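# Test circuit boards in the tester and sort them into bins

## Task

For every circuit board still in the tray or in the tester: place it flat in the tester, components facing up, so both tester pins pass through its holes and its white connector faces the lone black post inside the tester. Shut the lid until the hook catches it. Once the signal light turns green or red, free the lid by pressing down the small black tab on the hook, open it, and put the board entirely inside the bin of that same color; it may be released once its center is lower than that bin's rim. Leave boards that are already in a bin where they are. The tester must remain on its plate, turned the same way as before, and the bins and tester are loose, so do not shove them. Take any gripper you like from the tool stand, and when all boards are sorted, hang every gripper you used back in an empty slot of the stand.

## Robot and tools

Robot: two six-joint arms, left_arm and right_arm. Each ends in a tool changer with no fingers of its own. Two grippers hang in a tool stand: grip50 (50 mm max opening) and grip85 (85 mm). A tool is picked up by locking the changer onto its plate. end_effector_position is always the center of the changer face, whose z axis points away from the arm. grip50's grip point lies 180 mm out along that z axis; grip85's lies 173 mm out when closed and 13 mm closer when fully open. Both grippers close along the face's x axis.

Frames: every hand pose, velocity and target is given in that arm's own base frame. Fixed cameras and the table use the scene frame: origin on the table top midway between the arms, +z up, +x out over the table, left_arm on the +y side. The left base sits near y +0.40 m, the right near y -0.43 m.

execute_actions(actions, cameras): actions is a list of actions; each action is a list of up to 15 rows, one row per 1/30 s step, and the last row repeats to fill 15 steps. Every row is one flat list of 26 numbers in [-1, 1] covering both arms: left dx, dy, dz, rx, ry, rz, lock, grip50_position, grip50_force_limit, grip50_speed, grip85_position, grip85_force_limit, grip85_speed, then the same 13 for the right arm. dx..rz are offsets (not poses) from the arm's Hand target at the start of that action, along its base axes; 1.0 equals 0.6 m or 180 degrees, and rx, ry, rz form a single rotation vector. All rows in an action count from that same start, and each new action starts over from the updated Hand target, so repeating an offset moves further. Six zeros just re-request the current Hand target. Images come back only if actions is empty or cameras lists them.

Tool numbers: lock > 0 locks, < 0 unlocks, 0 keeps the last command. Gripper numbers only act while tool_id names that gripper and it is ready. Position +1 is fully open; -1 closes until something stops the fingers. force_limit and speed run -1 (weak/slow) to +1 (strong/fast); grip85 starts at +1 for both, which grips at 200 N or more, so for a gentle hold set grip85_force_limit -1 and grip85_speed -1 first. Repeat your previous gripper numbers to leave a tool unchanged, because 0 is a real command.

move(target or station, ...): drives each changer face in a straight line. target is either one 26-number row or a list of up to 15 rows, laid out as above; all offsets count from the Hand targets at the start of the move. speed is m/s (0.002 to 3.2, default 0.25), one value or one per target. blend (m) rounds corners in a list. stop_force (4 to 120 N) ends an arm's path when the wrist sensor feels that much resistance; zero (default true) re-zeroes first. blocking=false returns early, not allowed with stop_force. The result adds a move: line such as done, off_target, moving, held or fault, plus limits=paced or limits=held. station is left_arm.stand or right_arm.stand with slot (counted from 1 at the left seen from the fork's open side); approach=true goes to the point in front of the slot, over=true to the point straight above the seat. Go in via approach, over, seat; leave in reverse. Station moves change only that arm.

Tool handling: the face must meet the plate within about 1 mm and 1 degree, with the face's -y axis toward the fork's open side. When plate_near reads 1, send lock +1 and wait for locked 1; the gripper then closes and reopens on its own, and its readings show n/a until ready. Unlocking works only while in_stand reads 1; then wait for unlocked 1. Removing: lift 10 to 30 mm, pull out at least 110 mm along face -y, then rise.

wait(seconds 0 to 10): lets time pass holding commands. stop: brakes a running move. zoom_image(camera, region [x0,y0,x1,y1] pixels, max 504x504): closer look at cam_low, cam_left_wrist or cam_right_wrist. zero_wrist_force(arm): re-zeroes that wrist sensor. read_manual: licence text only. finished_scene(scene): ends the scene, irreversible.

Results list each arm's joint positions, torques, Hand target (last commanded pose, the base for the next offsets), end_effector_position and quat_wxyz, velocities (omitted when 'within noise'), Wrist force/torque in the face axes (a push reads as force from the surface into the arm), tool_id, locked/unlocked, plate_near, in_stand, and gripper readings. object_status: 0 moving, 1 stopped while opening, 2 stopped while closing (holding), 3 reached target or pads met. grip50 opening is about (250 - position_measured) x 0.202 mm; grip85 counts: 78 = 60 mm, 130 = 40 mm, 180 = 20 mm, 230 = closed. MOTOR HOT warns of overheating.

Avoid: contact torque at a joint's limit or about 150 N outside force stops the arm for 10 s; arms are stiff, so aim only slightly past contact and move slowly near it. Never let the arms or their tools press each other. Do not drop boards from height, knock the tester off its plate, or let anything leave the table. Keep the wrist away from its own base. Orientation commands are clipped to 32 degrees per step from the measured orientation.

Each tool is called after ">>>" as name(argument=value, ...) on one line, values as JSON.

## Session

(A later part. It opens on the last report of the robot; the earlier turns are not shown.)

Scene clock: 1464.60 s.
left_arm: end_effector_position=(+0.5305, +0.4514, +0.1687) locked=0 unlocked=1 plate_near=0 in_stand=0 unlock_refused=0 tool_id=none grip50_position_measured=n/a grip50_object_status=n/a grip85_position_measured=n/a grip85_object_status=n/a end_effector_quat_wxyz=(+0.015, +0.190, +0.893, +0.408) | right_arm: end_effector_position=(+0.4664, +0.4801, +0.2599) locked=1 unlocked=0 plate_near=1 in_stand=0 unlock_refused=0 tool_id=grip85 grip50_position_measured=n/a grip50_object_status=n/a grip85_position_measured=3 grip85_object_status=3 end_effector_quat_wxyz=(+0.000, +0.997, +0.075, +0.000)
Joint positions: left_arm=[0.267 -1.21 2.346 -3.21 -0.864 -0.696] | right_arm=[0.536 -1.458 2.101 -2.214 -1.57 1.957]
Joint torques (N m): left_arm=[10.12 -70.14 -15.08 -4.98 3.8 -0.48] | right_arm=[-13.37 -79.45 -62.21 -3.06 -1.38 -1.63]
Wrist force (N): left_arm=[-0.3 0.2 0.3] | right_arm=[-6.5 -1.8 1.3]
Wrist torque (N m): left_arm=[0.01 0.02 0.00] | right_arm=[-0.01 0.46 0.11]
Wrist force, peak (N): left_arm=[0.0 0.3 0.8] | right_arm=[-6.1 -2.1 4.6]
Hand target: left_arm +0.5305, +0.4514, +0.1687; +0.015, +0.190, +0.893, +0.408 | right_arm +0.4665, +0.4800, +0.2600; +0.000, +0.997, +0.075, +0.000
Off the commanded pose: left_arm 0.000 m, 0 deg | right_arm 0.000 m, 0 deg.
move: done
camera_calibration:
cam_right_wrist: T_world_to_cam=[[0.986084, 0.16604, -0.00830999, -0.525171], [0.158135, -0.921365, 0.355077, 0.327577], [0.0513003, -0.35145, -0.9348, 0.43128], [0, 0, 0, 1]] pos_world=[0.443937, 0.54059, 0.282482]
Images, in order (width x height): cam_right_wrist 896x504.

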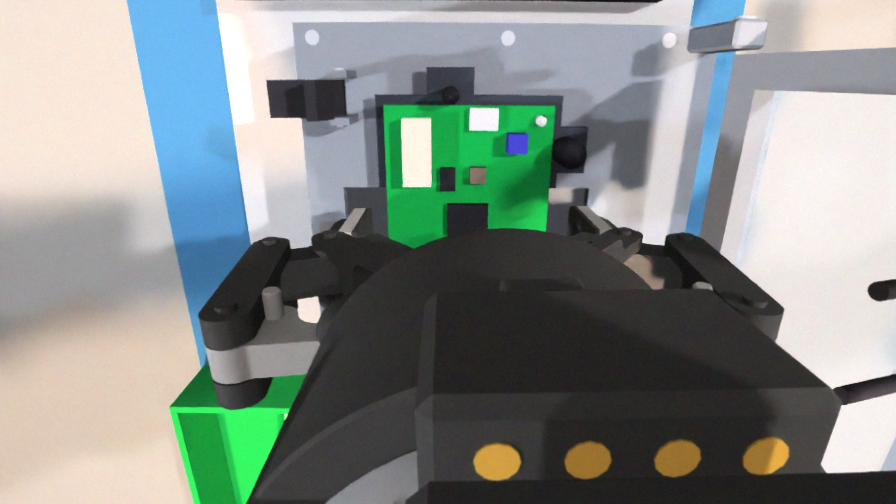

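>>> move(target=[0,0,0,0,0,0,0,1,1,1,1,1,1,-0.0008,-0.0001,-0.0633,0,0,0,0,1,1,1,0.92,-1,0], speed=0.03, stop_force=6, cameras=["cam_right_wrist","cam_low"])

>>> zoom_image(camera="cam_right_wrist", region=[300, 50, 660, 260])

Scene clock: 1511.57 s.
left_arm: end_effector_position=(+0.5305, +0.4514, +0.1687) locked=0 unlocked=1 plate_near=0 in_stand=0 unlock_refused=0 tool_id=none grip50_position_measured=n/a grip50_object_status=n/a grip85_position_measured=n/a grip85_object_status=n/a end_effector_quat_wxyz=(+0.015, +0.190, +0.893, +0.408) | right_arm: end_effector_position=(+0.4661, +0.4800, +0.2220) locked=1 unlocked=0 plate_near=1 in_stand=0 unlock_refused=0 tool_id=grip85 grip50_position_measured=n/a grip50_object_status=n/a grip85_position_measured=13 grip85_object_status=3 end_effector_quat_wxyz=(+0.000, +0.997, +0.075, +0.000)
Joint positions: left_arm=[0.267 -1.21 2.346 -3.21 -0.864 -0.696] | right_arm=[0.537 -1.413 2.133 -2.291 -1.57 1.957]
Joint torques (N m): left_arm=[8.94 -71.33 -15.02 -4.91 3.82 -0.74] | right_arm=[19.65 -79.92 -59.26 -2.51 0.18 1.27]
Wrist force (N): left_arm=[0.0 0.1 0.5] | right_arm=[-6.6 -1.2 1.7]
Wrist torque (N m): left_arm=[0.01 0.00 0.00] | right_arm=[0.04 0.47 0.04]
Wrist force, peak (N): left_arm=[-0.5 0.3 0.6] | right_arm=[-7.0 -1.5 1.4]
Hand target: left_arm +0.5305, +0.4514, +0.1687; +0.015, +0.190, +0.893, +0.408 | right_arm +0.4661, +0.4800, +0.2220; +0.000, +0.997, +0.075, +0.000
Off the commanded pose: left_arm 0.000 m, 0 deg | right_arm 0.000 m, 0 deg.
move: done
camera_calibration:
cam_right_wrist: T_world_to_cam=[[0.986115, 0.165857, -0.00824135, -0.524991], [0.157939, -0.921398, 0.355078, 0.341053], [0.0512985, -0.35145, -0.9348, 0.395709], [0, 0, 0, 1]] pos_world=[0.443536, 0.540391, 0.244481]
Images, in order (width x height): cam_low 896x504, cam_right_wrist 896x504.

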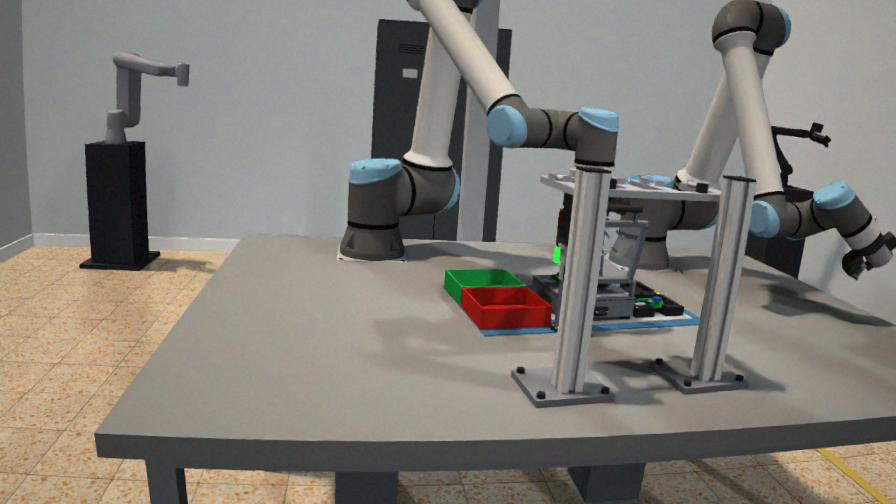

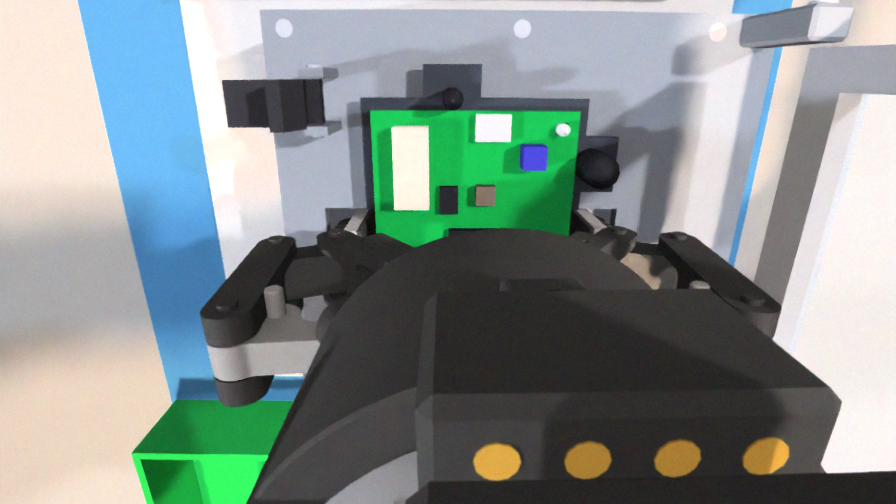

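Scaled by 1.400 from the camera's 896x504 image, which has a finer 1280x720 frame.

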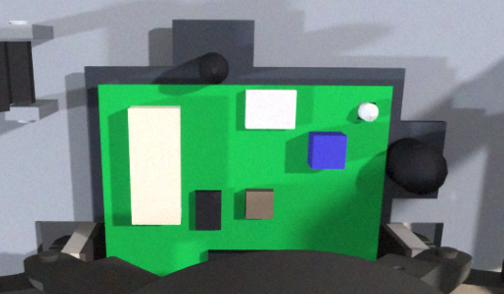

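>>> move(target=[0,0,0,0,0,0,0,1,1,1,1,1,1,0,0,0,0,0,0,0,1,1,1,-1,-1,-1], cameras=["cam_right_wrist"])

>>> zoom_image(camera="cam_right_wrist", region=[300, 50, 660, 260])

Scene clock: 1533.33 s.
left_arm: end_effector_position=(+0.5305, +0.4514, +0.1687) locked=0 unlocked=1 plate_near=0 in_stand=0 unlock_refused=0 tool_id=none grip50_position_measured=n/a grip50_object_status=n/a grip85_position_measured=n/a grip85_object_status=n/a end_effector_quat_wxyz=(+0.015, +0.190, +0.893, +0.408) | right_arm: end_effector_position=(+0.4660, +0.4800, +0.2220) locked=1 unlocked=0 plate_near=1 in_stand=0 unlock_refused=0 tool_id=grip85 grip50_position_measured=n/a grip50_object_status=n/a grip85_position_measured=46 grip85_object_status=2 end_effector_quat_wxyz=(+0.000, +0.997, +0.075, +0.000)
Joint positions: left_arm=[0.267 -1.21 2.346 -3.21 -0.864 -0.696] | right_arm=[0.537 -1.413 2.133 -2.291 -1.57 1.957]
Joint torques (N m): left_arm=[9.65 -70.91 -14.43 -5.01 3.77 -0.66] | right_arm=[6.1 -73.41 -59.88 -15.38 -0.69 0.58]
Wrist force (N): left_arm=[0.0 0.1 0.2] | right_arm=[-29.0 1.7 -10.2]
Wrist torque (N m): left_arm=[0.01 0.01 0.00] | right_arm=[-0.42 -3.24 0.10]
Wrist force, peak (N): left_arm=[0.0 0.4 0.7] | right_arm=[-29.2 1.3 -10.0]
Hand target: left_arm +0.5305, +0.4514, +0.1687; +0.015, +0.190, +0.893, +0.408 | right_arm +0.4661, +0.4800, +0.2220; +0.000, +0.997, +0.075, +0.000
Off the commanded pose: left_arm 0.000 m, 0 deg | right_arm 0.000 m, 0 deg.
move: done
camera_calibration:
cam_right_wrist: T_world_to_cam=[[0.986094, 0.165972, -0.00849497, -0.524884], [0.158138, -0.921376, 0.355047, 0.340976], [0.0511009, -0.351453, -0.93481, 0.395806], [0, 0, 0, 1]] pos_world=[0.443437, 0.540391, 0.244482]
Images, in order (width x height): cam_right_wrist 896x504.

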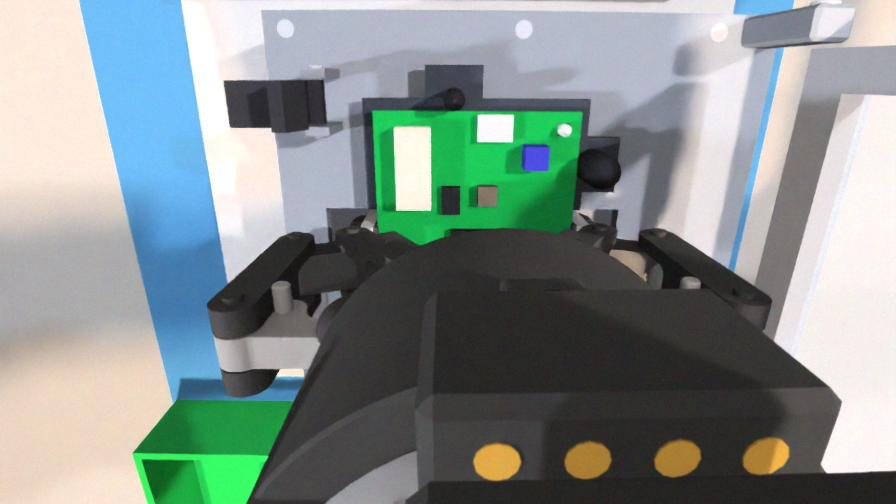

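Scaled by 1.400 from the camera's 896x504 image, which has a finer 1280x720 frame.

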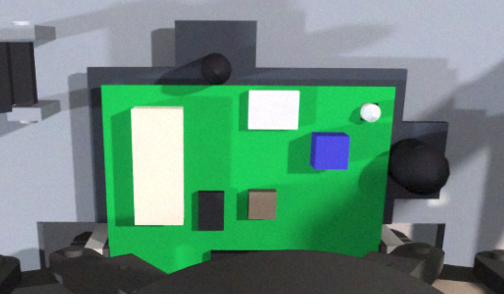

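>>> move(target=[0,0,0,0,0,0,0,1,1,1,1,1,1,-0.0013,-0.0002,0,0,0,0,0,1,1,1,-1,-1,-1], speed=0.02)

Scene clock: 1543.83 s.
left_arm: end_effector_position=(+0.5305, +0.4514, +0.1687) locked=0 unlocked=1 plate_near=0 in_stand=0 unlock_refused=0 tool_id=none grip50_position_measured=n/a grip50_object_status=n/a grip85_position_measured=n/a grip85_object_status=n/a end_effector_quat_wxyz=(+0.015, +0.190, +0.893, +0.408) | right_arm: end_effector_position=(+0.4654, +0.4798, +0.2220) locked=1 unlocked=0 plate_near=1 in_stand=0 unlock_refused=0 tool_id=grip85 grip50_position_measured=n/a grip50_object_status=n/a grip85_position_measured=46 grip85_object_status=2 end_effector_quat_wxyz=(+0.000, +0.997, +0.075, +0.000)
Joint positions: left_arm=[0.267 -1.21 2.346 -3.21 -0.864 -0.696] | right_arm=[0.537 -1.414 2.134 -2.291 -1.57 1.957]
Joint torques (N m): left_arm=[10.32 -71.56 -15 -4.69 3.86 -0.59] | right_arm=[16.09 -74.31 -40.13 -8.41 -3.04 1.24]
Wrist force (N): left_arm=[-0.2 -0.1 0.4] | right_arm=[-10.2 -1.9 -8.5]
Wrist torque (N m): left_arm=[-0.01 0.02 0.00] | right_arm=[0.13 -0.48 -0.04]
Wrist force, peak (N): left_arm=[0.2 0.1 0.8] | right_arm=[-31.7 3.1 -10.2]
Hand target: left_arm +0.5305, +0.4514, +0.1687; +0.015, +0.190, +0.893, +0.408 | right_arm +0.4653, +0.4798, +0.2220; +0.000, +0.997, +0.075, +0.000
Off the commanded pose: left_arm 0.000 m, 0 deg | right_arm 0.000 m, 0 deg.
move: done

>>> move(target=[0,0,0,0,0,0,0,1,1,1,1,1,1,0,0,0,0,0,0,0,1,1,1,0.85,-1,-1])

>>> move(target=[0,0,0,0,0,0,0,1,1,1,1,1,1,0,0,0.02,0,0,0,0,1,1,1,0.85,-1,-1], speed=0.06)

>>> move(target=[0,0,0,0,0,0,0,1,1,1,1,1,1,0,0,0,0,0,0,0,1,1,1,-1,-1,-1], cameras=["cam_right_wrist"])

>>> zoom_image(camera="cam_right_wrist", region=[300, 50, 660, 260])

Scene clock: 1600.93 s.
left_arm: end_effector_position=(+0.5305, +0.4514, +0.1687) locked=0 unlocked=1 plate_near=0 in_stand=0 unlock_refused=0 tool_id=none grip50_position_measured=n/a grip50_object_status=n/a grip85_position_measured=n/a grip85_object_status=n/a end_effector_quat_wxyz=(+0.015, +0.190, +0.893, +0.408) | right_arm: end_effector_position=(+0.4652, +0.4798, +0.2220) locked=1 unlocked=0 plate_near=1 in_stand=0 unlock_refused=0 tool_id=grip85 grip50_position_measured=n/a grip50_object_status=n/a grip85_position_measured=22 grip85_object_status=3 end_effector_quat_wxyz=(+0.000, +0.997, +0.075, +0.000)
Joint positions: left_arm=[0.267 -1.21 2.346 -3.21 -0.864 -0.696] | right_arm=[0.537 -1.414 2.134 -2.291 -1.57 1.957]
Joint torques (N m): left_arm=[9.23 -70.05 -14.61 -4.73 4.01 -0.59] | right_arm=[19.5 -73.78 -55.74 -4.45 1.53 -1.93]
Wrist force (N): left_arm=[0.0 0.1 0.4] | right_arm=[-7.7 -1.7 0.1]
Wrist torque (N m): left_arm=[0.01 0.00 0.00] | right_arm=[0.00 0.54 -0.03]
Wrist force, peak (N): left_arm=[0.1 0.4 0.7] | right_arm=[-9.7 -1.7 -10.6]
Hand target: left_arm +0.5305, +0.4514, +0.1687; +0.015, +0.190, +0.893, +0.408 | right_arm +0.4653, +0.4798, +0.2220; +0.000, +0.997, +0.075, +0.000
Off the commanded pose: left_arm 0.000 m, 0 deg | right_arm 0.000 m, 0 deg.
move: done

Scene clock: 1601.67 s.
left_arm: end_effector_position=(+0.5305, +0.4514, +0.1687) locked=0 unlocked=1 plate_near=0 in_stand=0 unlock_refused=0 tool_id=none grip50_position_measured=n/a grip50_object_status=n/a grip85_position_measured=n/a grip85_object_status=n/a end_effector_quat_wxyz=(+0.015, +0.190, +0.893, +0.408) | right_arm: end_effector_position=(+0.4653, +0.4799, +0.2342) locked=1 unlocked=0 plate_near=1 in_stand=0 unlock_refused=0 tool_id=grip85 grip50_position_measured=n/a grip50_object_status=n/a grip85_position_measured=22 grip85_object_status=3 end_effector_quat_wxyz=(+0.000, +0.997, +0.075, +0.000)
Joint positions: left_arm=[0.267 -1.21 2.346 -3.21 -0.864 -0.696] | right_arm=[0.537 -1.429 2.124 -2.266 -1.57 1.957]
Joint torques (N m): left_arm=[9.78 -70.4 -14.86 -4.9 3.84 -0.77] | right_arm=[20.93 -48.88 -45.7 -10.06 1.63 -2.06]
Wrist force (N): left_arm=[-0.3 0.3 0.4] | right_arm=[-7.4 -1.6 0.3]
Wrist torque (N m): left_arm=[0.02 0.02 0.00] | right_arm=[0.02 0.53 -0.03]
Wrist force, peak (N): left_arm=[-0.2 0.4 0.6] | right_arm=[-7.7 -1.9 0.8]
Hand target: left_arm +0.5305, +0.4514, +0.1687; +0.015, +0.190, +0.893, +0.408 | right_arm +0.4653, +0.4798, +0.2340; +0.000, +0.997, +0.075, +0.000
Off the commanded pose: left_arm 0.000 m, 0 deg | right_arm 0.000 m, 0 deg.
move: done

Scene clock: 1602.43 s.
left_arm: end_effector_position=(+0.5305, +0.4514, +0.1687) locked=0 unlocked=1 plate_near=0 in_stand=0 unlock_refused=0 tool_id=none grip50_position_measured=n/a grip50_object_status=n/a grip85_position_measured=n/a grip85_object_status=n/a end_effector_quat_wxyz=(+0.015, +0.190, +0.893, +0.408) | right_arm: end_effector_position=(+0.4653, +0.4799, +0.2340) locked=1 unlocked=0 plate_near=1 in_stand=0 unlock_refused=0 tool_id=grip85 grip50_position_measured=n/a grip50_object_status=n/a grip85_position_measured=46 grip85_object_status=2 end_effector_quat_wxyz=(+0.000, +0.997, +0.075, +0.000)
Joint positions: left_arm=[0.267 -1.21 2.346 -3.21 -0.864 -0.696] | right_arm=[0.537 -1.429 2.125 -2.267 -1.57 1.957]
Joint torques (N m): left_arm=[9.52 -70.64 -15.15 -4.96 3.83 -0.56] | right_arm=[19.16 -50.69 -42.75 -8.75 1.73 -1.78]
Wrist force (N): left_arm=[-0.3 0.2 0.4] | right_arm=[-9.4 -0.5 -10.7]
Wrist torque (N m): left_arm=[0.01 0.02 0.00] | right_arm=[-0.18 0.12 0.06]
Wrist force, peak (N): left_arm=[-0.2 0.3 0.6] | right_arm=[-9.8 -0.6 -10.8]
Hand target: left_arm +0.5305, +0.4514, +0.1687; +0.015, +0.190, +0.893, +0.408 | right_arm +0.4653, +0.4798, +0.2340; +0.000, +0.997, +0.075, +0.000
Off the commanded pose: left_arm 0.000 m, 0 deg | right_arm 0.000 m, 0 deg.
move: done
camera_calibration:
cam_right_wrist: T_world_to_cam=[[0.986115, 0.165856, -0.00824121, -0.524086], [0.157939, -0.921398, 0.355078, 0.336827], [0.0512985, -0.35145, -0.9348, 0.406932], [0, 0, 0, 1]] pos_world=[0.442736, 0.540291, 0.256481]
Images, in order (width x height): cam_right_wrist 896x504.

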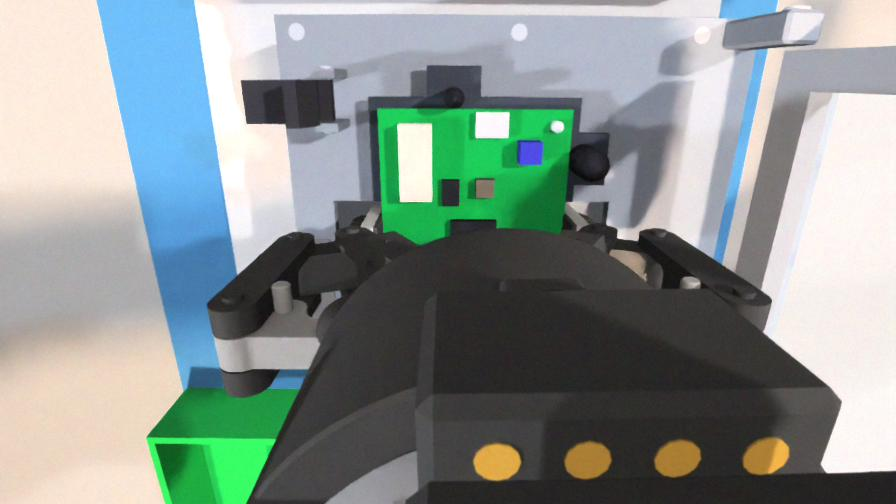

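Scaled by 1.400 from the camera's 896x504 image, which has a finer 1280x720 frame.

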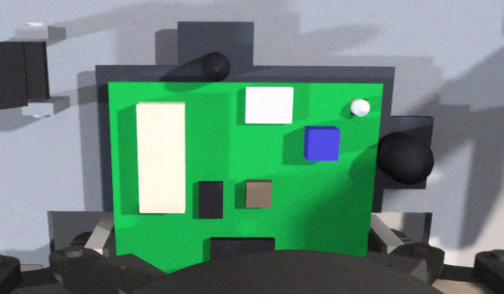

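>>> move(target=[[0,0,0,0,0,0,0,1,1,1,1,1,1,0,0,0.06,0,0,0,0,1,1,1,-1,-1,-1],[0,0,0,0,0,0,0,1,1,1,1,1,1,0,0,0.2433,0,0,0,0,1,1,1,-1,-1,-1],[0,0,0,0,0,0,0,1,1,1,1,1,1,-0.1322,-0.3513,0.2433,0,0,0,0,1,1,1,-1,-1,-1],[0,0,0,0,0,0,0,1,1,1,1,1,1,-0.1322,-0.3513,0.05,0,0,0,0,1,1,1,-1,-1,-1]], speed=[0.04,0.25,0.3,0.25], blend=[0.005,0.04,0.04,0], cameras=["cam_right_wrist","cam_low"])

>>> zoom_image(camera="cam_low", region=[430, 180, 650, 350])

Scene clock: 1633.33 s.
left_arm: end_effector_position=(+0.5305, +0.4514, +0.1687) locked=0 unlocked=1 plate_near=0 in_stand=0 unlock_refused=0 tool_id=none grip50_position_measured=n/a grip50_object_status=n/a grip85_position_measured=n/a grip85_object_status=n/a end_effector_quat_wxyz=(+0.015, +0.190, +0.893, +0.408) | right_arm: end_effector_position=(+0.3860, +0.2691, +0.2641) locked=1 unlocked=0 plate_near=1 in_stand=0 unlock_refused=0 tool_id=grip85 grip50_position_measured=n/a grip50_object_status=n/a grip85_position_measured=46 grip85_object_status=2 end_effector_quat_wxyz=(+0.000, +0.997, +0.075, +0.000)
Joint positions: left_arm=[0.267 -1.21 2.346 -3.21 -0.864 -0.696] | right_arm=[0.229 -1.826 2.425 -2.17 -1.57 1.65]
Joint torques (N m): left_arm=[10.18 -70.73 -15.06 -4.82 3.81 -0.69] | right_arm=[18.03 -16.66 -48.33 -10.58 -2.21 1.08]
Wrist force (N): left_arm=[0.1 0.1 0.4] | right_arm=[-7.4 -1.8 1.0]
Wrist torque (N m): left_arm=[0.01 0.00 0.00] | right_arm=[0.00 0.56 0.03]
Wrist force, peak (N): left_arm=[0.1 0.1 0.7] | right_arm=[-9.9 -0.7 -11.1]
Hand target: left_arm +0.5305, +0.4514, +0.1687; +0.015, +0.190, +0.893, +0.408 | right_arm +0.3860, +0.2691, +0.2640; +0.000, +0.997, +0.075, +0.000
Off the commanded pose: left_arm 0.000 m, 0 deg | right_arm 0.000 m, 0 deg.
move: done
camera_calibration:
cam_right_wrist: T_world_to_cam=[[0.986115, 0.165856, -0.00824121, -0.410677], [0.157939, -0.921398, 0.355078, 0.144433], [0.0512985, -0.35145, -0.9348, 0.365052], [0, 0, 0, 1]] pos_world=[0.363436, 0.329491, 0.286581]
Images, in order (width x height): cam_low 896x504, cam_right_wrist 896x504.

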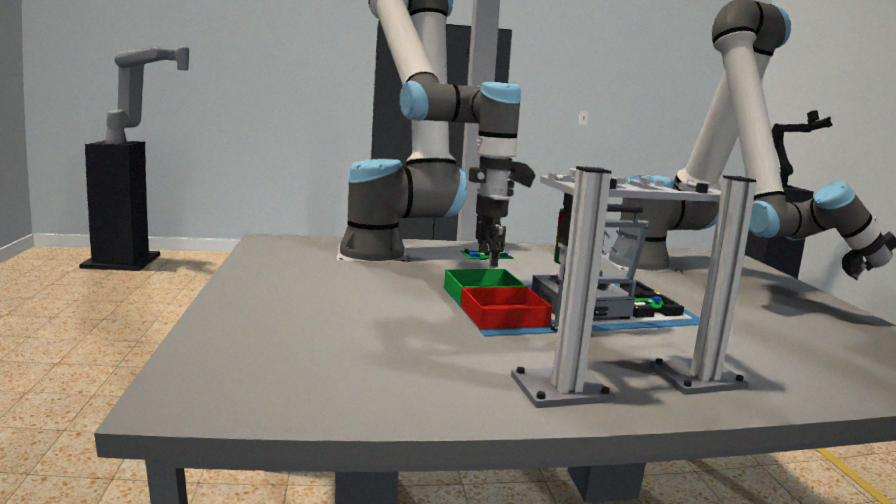

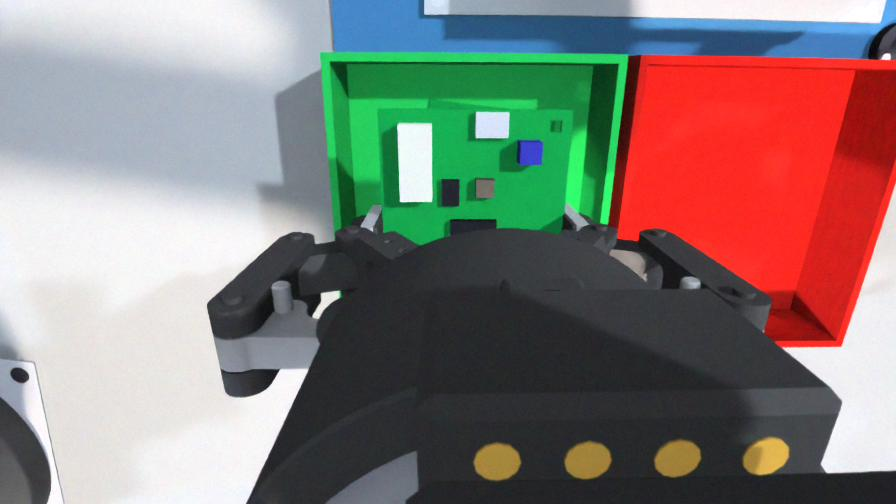

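Scaled by 2.291 from the camera's 896x504 image, which has a finer 1280x720 frame.

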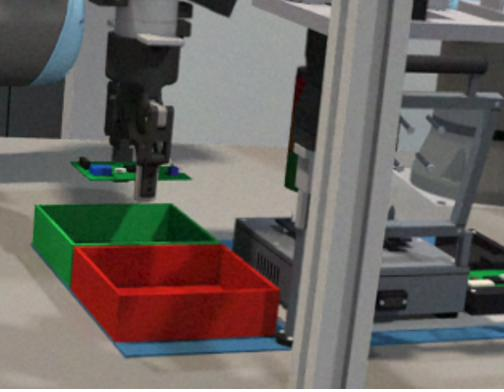

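>>> move(target=[0,0,0,0,0,0,0,1,1,1,1,1,1,0.0014,-0.0082,-0.095,0,0,0,0,1,1,1,-1,-1,-1], speed=0.1, stop_force=12, cameras=["cam_right_wrist","cam_low"])

>>> zoom_image(camera="cam_low", region=[430, 180, 650, 350])

Scene clock: 1651.03 s.
left_arm: end_effector_position=(+0.5305, +0.4514, +0.1687) locked=0 unlocked=1 plate_near=0 in_stand=0 unlock_refused=0 tool_id=none grip50_position_measured=n/a grip50_object_status=n/a grip85_position_measured=n/a grip85_object_status=n/a end_effector_quat_wxyz=(+0.015, +0.190, +0.893, +0.408) | right_arm: end_effector_position=(+0.3868, +0.2641, +0.2070) locked=1 unlocked=0 plate_near=1 in_stand=0 unlock_refused=0 tool_id=grip85 grip50_position_measured=n/a grip50_object_status=n/a grip85_position_measured=46 grip85_object_status=2 end_effector_quat_wxyz=(+0.000, +0.997, +0.075, +0.000)
Joint positions: left_arm=[0.267 -1.21 2.346 -3.21 -0.864 -0.696] | right_arm=[0.218 -1.738 2.491 -2.324 -1.57 1.638]
Joint torques (N m): left_arm=[9.28 -70.87 -15.05 -4.97 3.85 -0.66] | right_arm=[20.04 -23.96 -52.28 -10.08 -2.12 1.74]
Wrist force (N): left_arm=[-0.2 0.2 0.4] | right_arm=[-8.0 -2.1 0.7]
Wrist torque (N m): left_arm=[0.02 0.02 0.00] | right_arm=[-0.02 0.59 0.17]
Wrist force, peak (N): left_arm=[-0.2 0.2 0.8] | right_arm=[-8.1 -1.5 4.7]
Hand target: left_arm +0.5305, +0.4514, +0.1687; +0.015, +0.190, +0.893, +0.408 | right_arm +0.3868, +0.2641, +0.2070; +0.000, +0.997, +0.075, +0.000
Off the commanded pose: left_arm 0.000 m, 0 deg | right_arm 0.000 m, 0 deg.
move: done
camera_calibration:
cam_right_wrist: T_world_to_cam=[[0.986115, 0.165857, -0.00824135, -0.411222], [0.157939, -0.921398, 0.355078, 0.160051], [0.0512985, -0.35145, -0.9348, 0.309907], [0, 0, 0, 1]] pos_world=[0.364336, 0.324591, 0.229481]
Images, in order (width x height): cam_low 896x504, cam_right_wrist 896x504.

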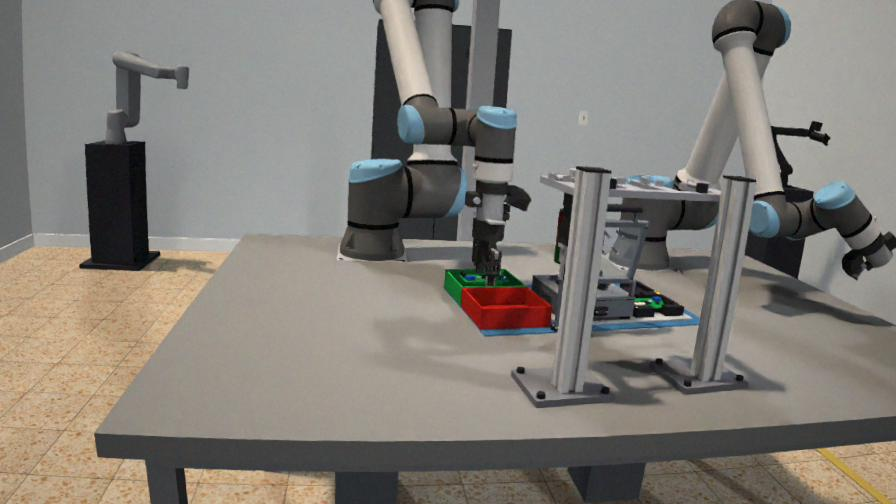

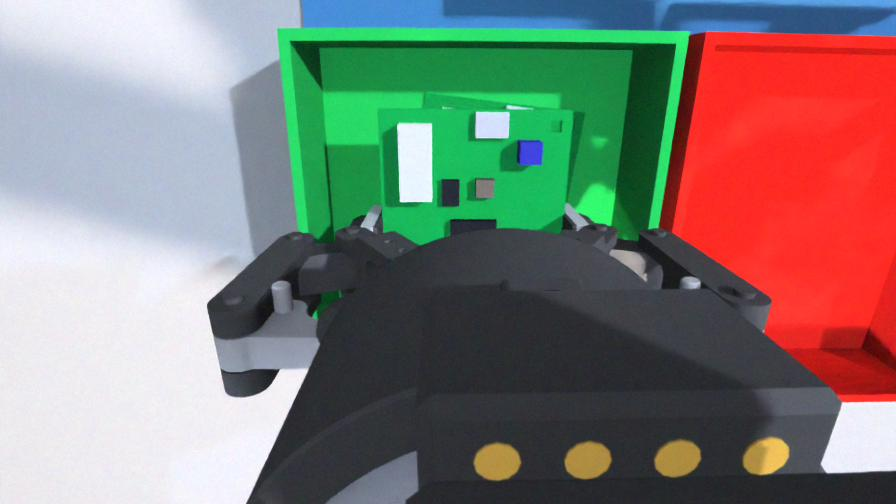

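Scaled by 2.291 from the camera's 896x504 image, which has a finer 1280x720 frame.

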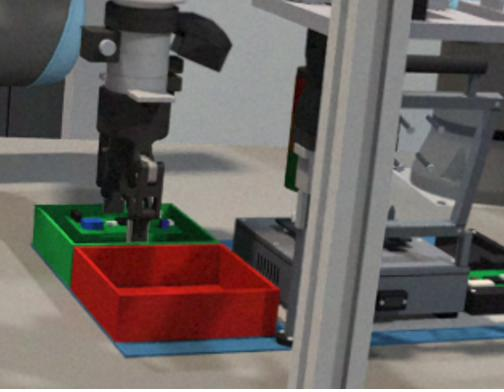

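>>> move(target=[0,0,0,0,0,0,0,1,1,1,1,1,1,0,0,-0.0133,0,0,0,0,1,1,1,-1,-1,-1], speed=0.03, stop_force=5)

>>> move(target=[0,0,0,0,0,0,0,1,1,1,1,1,1,0,0,0,0,0,0,0,1,1,1,0.9,-1,-1], cameras=["cam_right_wrist"])

Scene clock: 1666.10 s.
left_arm: end_effector_position=(+0.5305, +0.4514, +0.1687) locked=0 unlocked=1 plate_near=0 in_stand=0 unlock_refused=0 tool_id=none grip50_position_measured=n/a grip50_object_status=n/a grip85_position_measured=n/a grip85_object_status=n/a end_effector_quat_wxyz=(+0.015, +0.190, +0.893, +0.408) | right_arm: end_effector_position=(+0.3868, +0.2641, +0.1990) locked=1 unlocked=0 plate_near=1 in_stand=0 unlock_refused=0 tool_id=grip85 grip50_position_measured=n/a grip50_object_status=n/a grip85_position_measured=46 grip85_object_status=2 end_effector_quat_wxyz=(+0.000, +0.997, +0.075, +0.000)
Joint positions: left_arm=[0.267 -1.21 2.346 -3.21 -0.864 -0.696] | right_arm=[0.218 -1.723 2.499 -2.347 -1.57 1.638]
Joint torques (N m): left_arm=[8.42 -70.71 -15.05 -4.91 3.79 -0.77] | right_arm=[19.57 -48.6 -57.55 -2.44 -1.77 1.27]
Wrist force (N): left_arm=[-0.2 -0.2 0.4] | right_arm=[-7.8 -1.9 0.8]
Wrist torque (N m): left_arm=[-0.01 0.01 0.00] | right_arm=[-0.01 0.57 0.17]
Wrist force, peak (N): left_arm=[-0.1 0.3 0.7] | right_arm=[-8.4 -1.8 1.1]
Hand target: left_arm +0.5305, +0.4514, +0.1687; +0.015, +0.190, +0.893, +0.408 | right_arm +0.3868, +0.2641, +0.1990; +0.000, +0.997, +0.075, +0.000
Off the commanded pose: left_arm 0.000 m, 0 deg | right_arm 0.000 m, 0 deg.
move: done

Scene clock: 1666.97 s.
left_arm: end_effector_position=(+0.5305, +0.4514, +0.1687) locked=0 unlocked=1 plate_near=0 in_stand=0 unlock_refused=0 tool_id=none grip50_position_measured=n/a grip50_object_status=n/a grip85_position_measured=n/a grip85_object_status=n/a end_effector_quat_wxyz=(+0.015, +0.190, +0.893, +0.408) | right_arm: end_effector_position=(+0.3868, +0.2641, +0.1990) locked=1 unlocked=0 plate_near=1 in_stand=0 unlock_refused=0 tool_id=grip85 grip50_position_measured=n/a grip50_object_status=n/a grip85_position_measured=16 grip85_object_status=3 end_effector_quat_wxyz=(+0.000, +0.997, +0.075, +0.000)
Joint positions: left_arm=[0.267 -1.21 2.346 -3.21 -0.864 -0.696] | right_arm=[0.218 -1.723 2.499 -2.347 -1.57 1.638]
Joint torques (N m): left_arm=[9.45 -70.31 -14.52 -4.76 3.95 -0.63] | right_arm=[18.78 -48.27 -55.28 -2.83 -1.65 1.19]
Wrist force (N): left_arm=[0.0 -0.1 0.4] | right_arm=[-7.5 -2.1 0.3]
Wrist torque (N m): left_arm=[0.00 0.01 0.00] | right_arm=[-0.03 0.55 0.16]
Wrist force, peak (N): left_arm=[0.3 0.2 0.6] | right_arm=[-8.2 -1.7 0.7]
Hand target: left_arm +0.5305, +0.4514, +0.1687; +0.015, +0.190, +0.893, +0.408 | right_arm +0.3868, +0.2641, +0.1990; +0.000, +0.997, +0.075, +0.000
Off the commanded pose: left_arm 0.000 m, 0 deg | right_arm 0.000 m, 0 deg.
move: done
camera_calibration:
cam_right_wrist: T_world_to_cam=[[0.986115, 0.165857, -0.00824135, -0.411288], [0.157939, -0.921398, 0.355078, 0.162891], [0.0512985, -0.35145, -0.9348, 0.302428], [0, 0, 0, 1]] pos_world=[0.364336, 0.324591, 0.221481]
Images, in order (width x height): cam_right_wrist 896x504.

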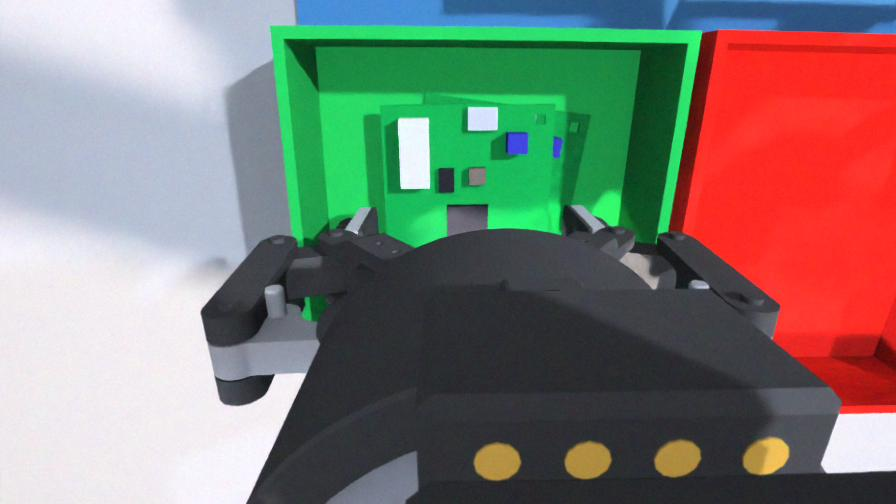

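>>> move(target=[[0,0,0,0,0,0,0,1,1,1,1,1,1,0,0,0.3333,0,0,0,0,1,1,1,1,-1,-1],[0,0,0,0,0,0,0,1,1,1,1,1,1,0.1582,0.6502,0.3333,0,0,0.99,0,1,1,1,1,-1,-1],[0,0,0,0,0,0,0,1,1,1,1,1,1,0.1582,0.6502,0.1683,0,0,0.99,0,1,1,1,1,-1,-1]], speed=[0.2,0.6,0.25], blend=[0.05,0.04,0], cameras=["cam_right_wrist","cam_low"])

>>> zoom_image(camera="cam_right_wrist", region=[300, 50, 660, 260])

Scene clock: 1717.87 s.
left_arm: end_effector_position=(+0.5305, +0.4514, +0.1687) locked=0 unlocked=1 plate_near=0 in_stand=0 unlock_refused=0 tool_id=none grip50_position_measured=n/a grip50_object_status=n/a grip85_position_measured=n/a grip85_object_status=n/a end_effector_quat_wxyz=(+0.015, +0.190, +0.893, +0.408) | right_arm: end_effector_position=(+0.4817, +0.6543, +0.3001) locked=1 unlocked=0 plate_near=1 in_stand=0 unlock_refused=0 tool_id=grip85 grip50_position_measured=n/a grip50_object_status=n/a grip85_position_measured=3 grip85_object_status=3 end_effector_quat_wxyz=(+0.000, -0.059, +0.998, +0.000)
Joint positions: left_arm=[0.267 -1.21 2.346 -3.21 -0.864 -0.696] | right_arm=[0.72 -1.28 1.792 -2.083 -1.572 -0.969]
Joint torques (N m): left_arm=[9.87 -70.85 -14.83 -4.79 3.85 -0.8] | right_arm=[-17.76 -74.68 -49.58 -8.66 1.72 -1.87]
Wrist force (N): left_arm=[-0.2 -0.2 0.1] | right_arm=[-8.1 -1.4 0.0]
Wrist torque (N m): left_arm=[-0.01 0.01 0.00] | right_arm=[0.02 0.55 0.08]
Wrist force, peak (N): left_arm=[-0.1 0.3 0.9] | right_arm=[-7.6 -1.9 8.4]
Hand target: left_arm +0.5305, +0.4514, +0.1687; +0.015, +0.190, +0.893, +0.408 | right_arm +0.4817, +0.6543, +0.3000; +0.000, -0.059, +0.998, +0.000
Off the commanded pose: left_arm 0.000 m, 0 deg | right_arm 0.000 m, 0 deg.
move: done
camera_calibration:
cam_right_wrist: T_world_to_cam=[[-0.990833, -0.134837, -0.00826825, 0.58039], [-0.128963, 0.925892, 0.355094, -0.599045], [-0.0402244, 0.352905, -0.934794, 0.112501], [0, 0, 0, 1]] pos_world=[0.50234, 0.593207, 0.322682]
Images, in order (width x height): cam_low 896x504, cam_right_wrist 896x504.

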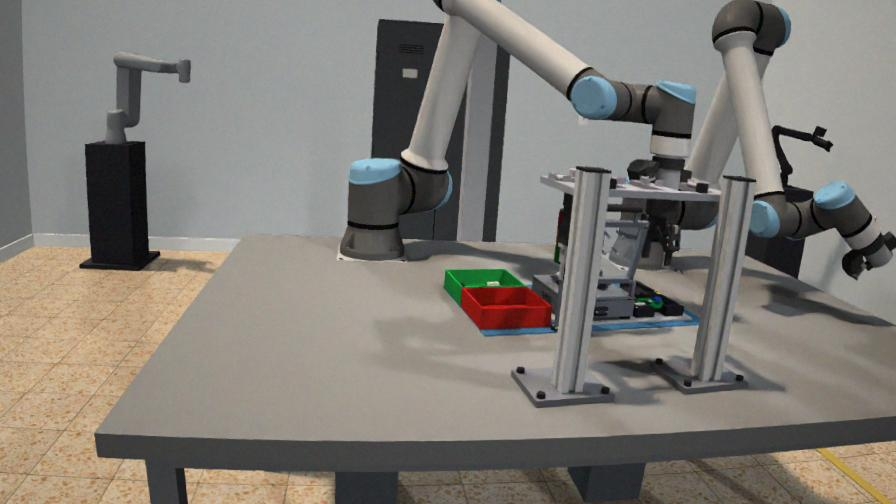

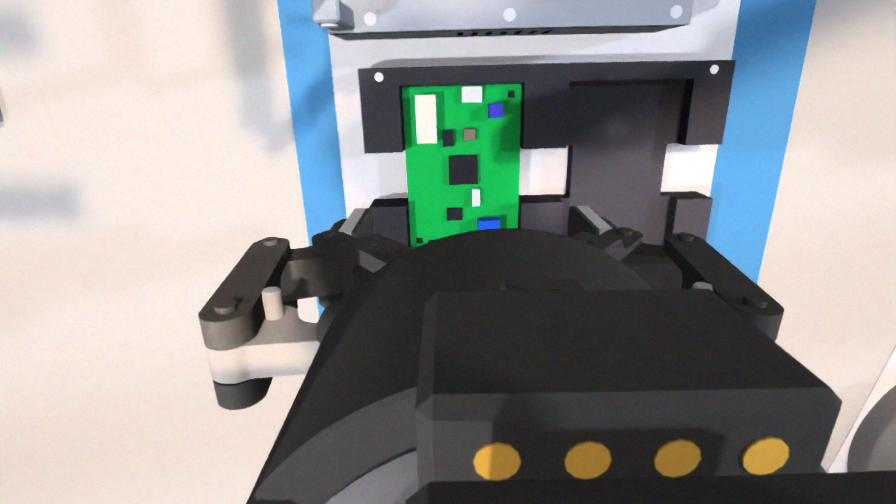

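Scaled by 1.400 from the camera's 896x504 image, which has a finer 1280x720 frame.

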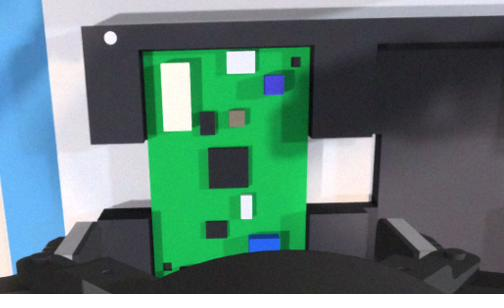

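>>> move(target=[0,0,0,0,0,0,0,1,1,1,1,1,1,0.001,-0.0093,-0.1333,0,0,0.0047,0,1,1,1,0.97,-1,-1], speed=0.15, cameras=["cam_right_wrist","cam_low"])

>>> zoom_image(camera="cam_right_wrist", region=[300, 50, 660, 260])

>>> zoom_image(camera="cam_low", region=[580, 190, 720, 330])

Scene clock: 1774.23 s.
left_arm: end_effector_position=(+0.5305, +0.4514, +0.1687) locked=0 unlocked=1 plate_near=0 in_stand=0 unlock_refused=0 tool_id=none grip50_position_measured=n/a grip50_object_status=n/a grip85_position_measured=n/a grip85_object_status=n/a end_effector_quat_wxyz=(+0.015, +0.190, +0.893, +0.408) | right_arm: end_effector_position=(+0.4824, +0.6486, +0.2201) locked=1 unlocked=0 plate_near=1 in_stand=0 unlock_refused=0 tool_id=grip85 grip50_position_measured=n/a grip50_object_status=n/a grip85_position_measured=7 grip85_object_status=3 end_effector_quat_wxyz=(+0.000, -0.067, +0.998, +0.000)
Joint positions: left_arm=[0.267 -1.21 2.346 -3.21 -0.864 -0.696] | right_arm=[0.714 -1.211 1.864 -2.223 -1.572 -0.99]
Joint torques (N m): left_arm=[9.28 -70.8 -14.8 -4.77 3.85 -0.83] | right_arm=[7.51 -82.63 -53.13 -6.25 0.46 1.97]
Wrist force (N): left_arm=[-0.2 0.3 0.4] | right_arm=[-7.8 -1.5 -0.3]
Wrist torque (N m): left_arm=[0.02 0.02 0.00] | right_arm=[0.01 0.52 0.15]
Wrist force, peak (N): left_arm=[-0.1 0.0 0.8] | right_arm=[-8.2 -0.8 -6.0]
Hand target: left_arm +0.5305, +0.4514, +0.1687; +0.015, +0.190, +0.893, +0.408 | right_arm +0.4823, +0.6487, +0.2200; +0.000, -0.067, +0.998, +0.000
Off the commanded pose: left_arm 0.000 m, 0 deg | right_arm 0.000 m, 0 deg.
move: done
camera_calibration:
cam_right_wrist: T_world_to_cam=[[-0.988743, -0.149399, -0.00821724, 0.588097], [-0.142554, 0.923912, 0.355057, -0.557416], [-0.0454532, 0.352231, -0.934809, 0.0426125], [0, 0, 0, 1]] pos_world=[0.503952, 0.587855, 0.242581]
Images, in order (width x height): cam_low 896x504, cam_right_wrist 896x504.

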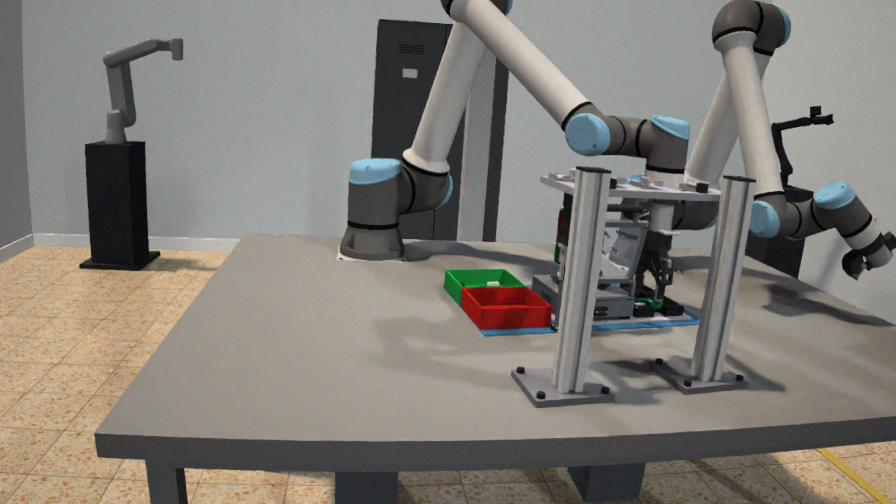

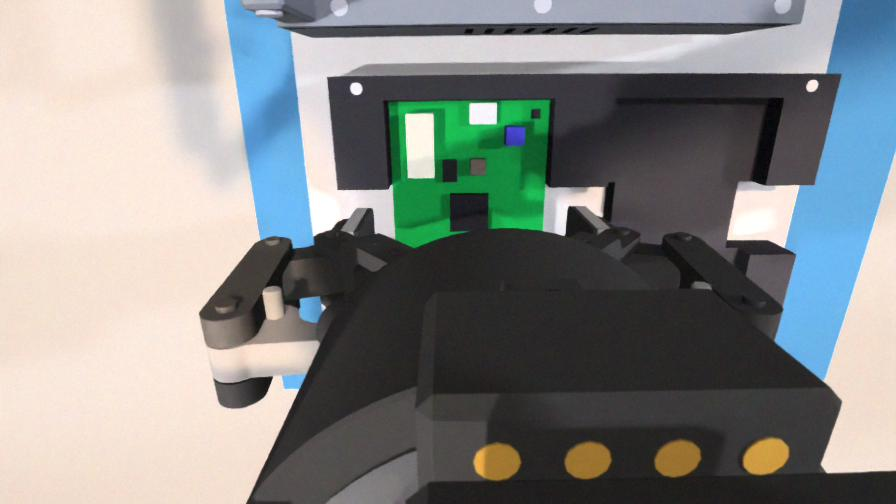

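Scaled by 1.400 from the camera's 896x504 image, which has a finer 1280x720 frame.

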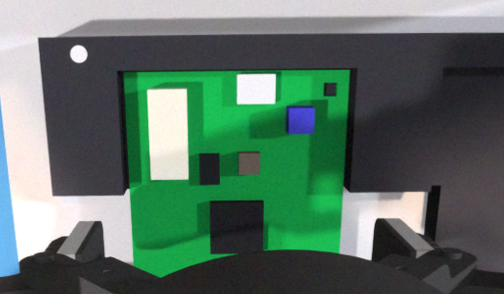

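Scaled by 3.600 from the camera's 896x504 image, which has a finer 1280x720 frame.

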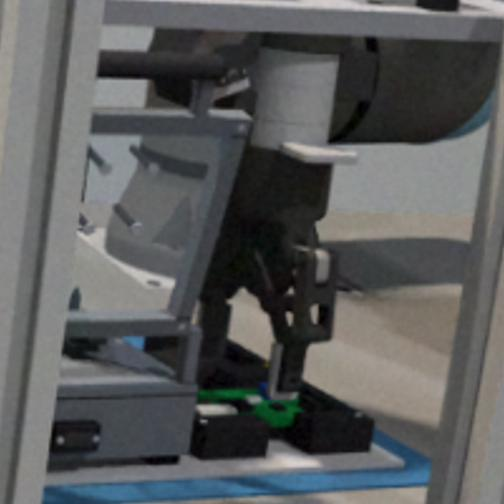

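>>> move(target=[0,0,0,0,0,0,0,1,1,1,1,1,1,-0.002,-0.0003,-0.0417,0,0,0,0,1,1,1,0.97,-1,-1], speed=0.04, stop_force=6)

>>> move(target=[0,0,0,0,0,0,0,1,1,1,1,1,1,0,0,0,0,0,0,0,1,1,1,-1,-1,-1], cameras=["cam_right_wrist","cam_low"])

>>> zoom_image(camera="cam_right_wrist", region=[300, 50, 660, 260])

>>> zoom_image(camera="cam_low", region=[580, 190, 720, 330])

Scene clock: 1797.13 s.
left_arm: end_effector_position=(+0.5305, +0.4514, +0.1687) locked=0 unlocked=1 plate_near=0 in_stand=0 unlock_refused=0 tool_id=none grip50_position_measured=n/a grip50_object_status=n/a grip85_position_measured=n/a grip85_object_status=n/a end_effector_quat_wxyz=(+0.015, +0.190, +0.893, +0.408) | right_arm: end_effector_position=(+0.4811, +0.6485, +0.1950) locked=1 unlocked=0 plate_near=1 in_stand=0 unlock_refused=0 tool_id=grip85 grip50_position_measured=n/a grip50_object_status=n/a grip85_position_measured=7 grip85_object_status=3 end_effector_quat_wxyz=(+0.000, -0.067, +0.998, +0.000)
Joint positions: left_arm=[0.267 -1.21 2.346 -3.21 -0.864 -0.696] | right_arm=[0.715 -1.186 1.882 -2.266 -1.572 -0.989]
Joint torques (N m): left_arm=[9.48 -70.68 -15.15 -4.96 3.8 -0.88] | right_arm=[13.62 -103.46 -61.1 -2.21 -2.05 0.44]
Wrist force (N): left_arm=[-0.2 0.2 0.3] | right_arm=[-7.7 -1.5 0.0]
Wrist torque (N m): left_arm=[0.01 0.02 0.00] | right_arm=[0.01 0.51 0.00]
Wrist force, peak (N): left_arm=[0.2 0.1 0.7] | right_arm=[-8.4 -1.6 0.1]
Hand target: left_arm +0.5305, +0.4514, +0.1687; +0.015, +0.190, +0.893, +0.408 | right_arm +0.4811, +0.6485, +0.1950; +0.000, -0.067, +0.998, +0.000
Off the commanded pose: left_arm 0.000 m, 0 deg | right_arm 0.000 m, 0 deg.
move: done

Scene clock: 1798.17 s.
left_arm: end_effector_position=(+0.5305, +0.4514, +0.1687) locked=0 unlocked=1 plate_near=0 in_stand=0 unlock_refused=0 tool_id=none grip50_position_measured=n/a grip50_object_status=n/a grip85_position_measured=n/a grip85_object_status=n/a end_effector_quat_wxyz=(+0.015, +0.190, +0.893, +0.408) | right_arm: end_effector_position=(+0.4812, +0.6486, +0.1951) locked=1 unlocked=0 plate_near=1 in_stand=0 unlock_refused=0 tool_id=grip85 grip50_position_measured=n/a grip50_object_status=n/a grip85_position_measured=46 grip85_object_status=2 end_effector_quat_wxyz=(+0.000, -0.067, +0.998, +0.000)
Joint positions: left_arm=[0.267 -1.21 2.346 -3.21 -0.864 -0.696] | right_arm=[0.715 -1.186 1.882 -2.266 -1.572 -0.989]
Joint torques (N m): left_arm=[9.56 -69.99 -15.05 -4.9 3.96 -0.81] | right_arm=[11.06 -89.79 -40.04 -2.78 4.12 -1.33]
Wrist force (N): left_arm=[0.0 0.1 0.4] | right_arm=[-14.9 -6.4 -11.7]
Wrist torque (N m): left_arm=[0.01 0.01 0.00] | right_arm=[0.89 -0.79 0.05]
Wrist force, peak (N): left_arm=[-0.3 -0.1 0.7] | right_arm=[-15.0 -6.6 -12.0]
Hand target: left_arm +0.5305, +0.4514, +0.1687; +0.015, +0.190, +0.893, +0.408 | right_arm +0.4811, +0.6485, +0.1950; +0.000, -0.067, +0.998, +0.000
Off the commanded pose: left_arm 0.000 m, 0 deg | right_arm 0.000 m, 0 deg.
move: done
camera_calibration:
cam_right_wrist: T_world_to_cam=[[-0.98874, -0.149401, -0.00853414, 0.586659], [-0.142669, 0.92391, 0.355016, -0.548601], [-0.0451549, 0.352236, -0.934821, 0.0191628], [0, 0, 0, 1]] pos_world=[0.50265, 0.587755, 0.217682]
Images, in order (width x height): cam_low 896x504, cam_right_wrist 896x504.

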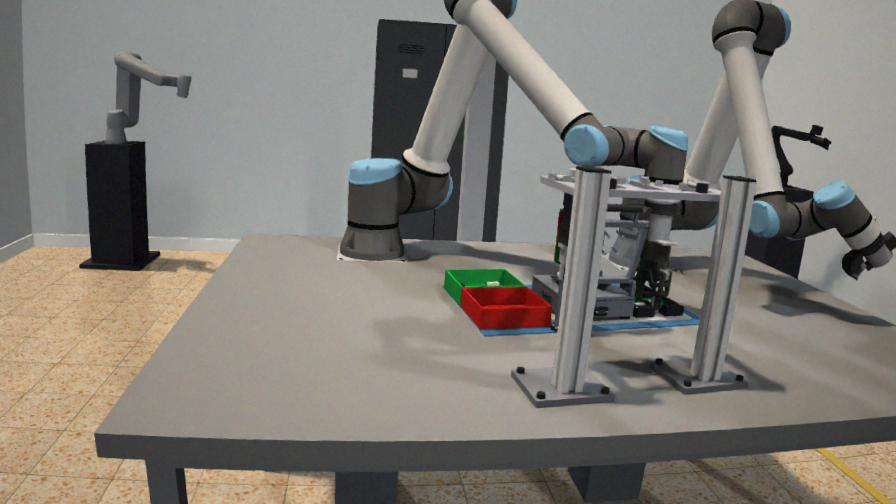

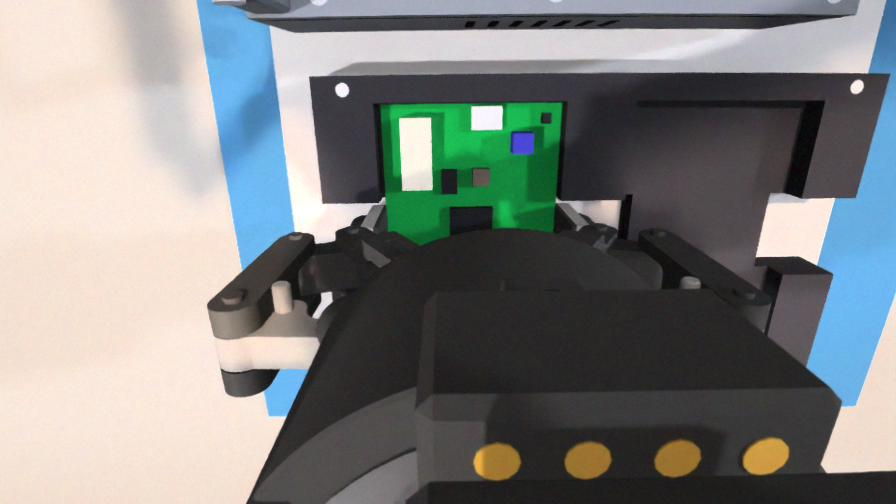

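Scaled by 1.400 from the camera's 896x504 image, which has a finer 1280x720 frame.

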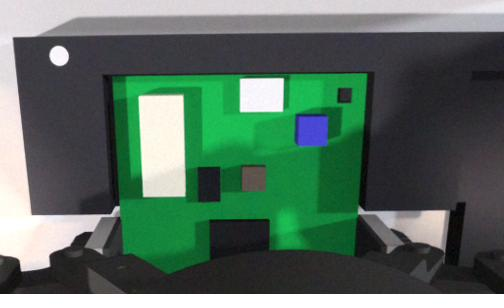

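Scaled by 3.600 from the camera's 896x504 image, which has a finer 1280x720 frame.

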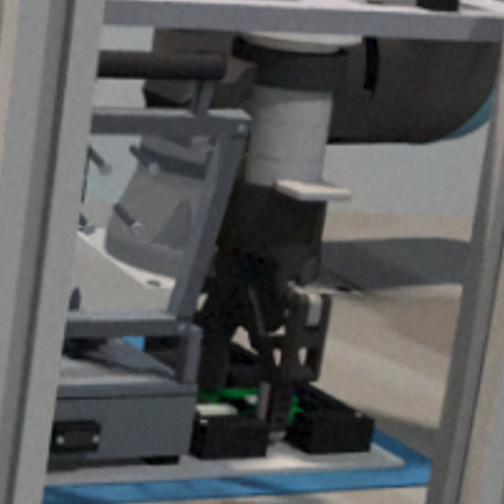

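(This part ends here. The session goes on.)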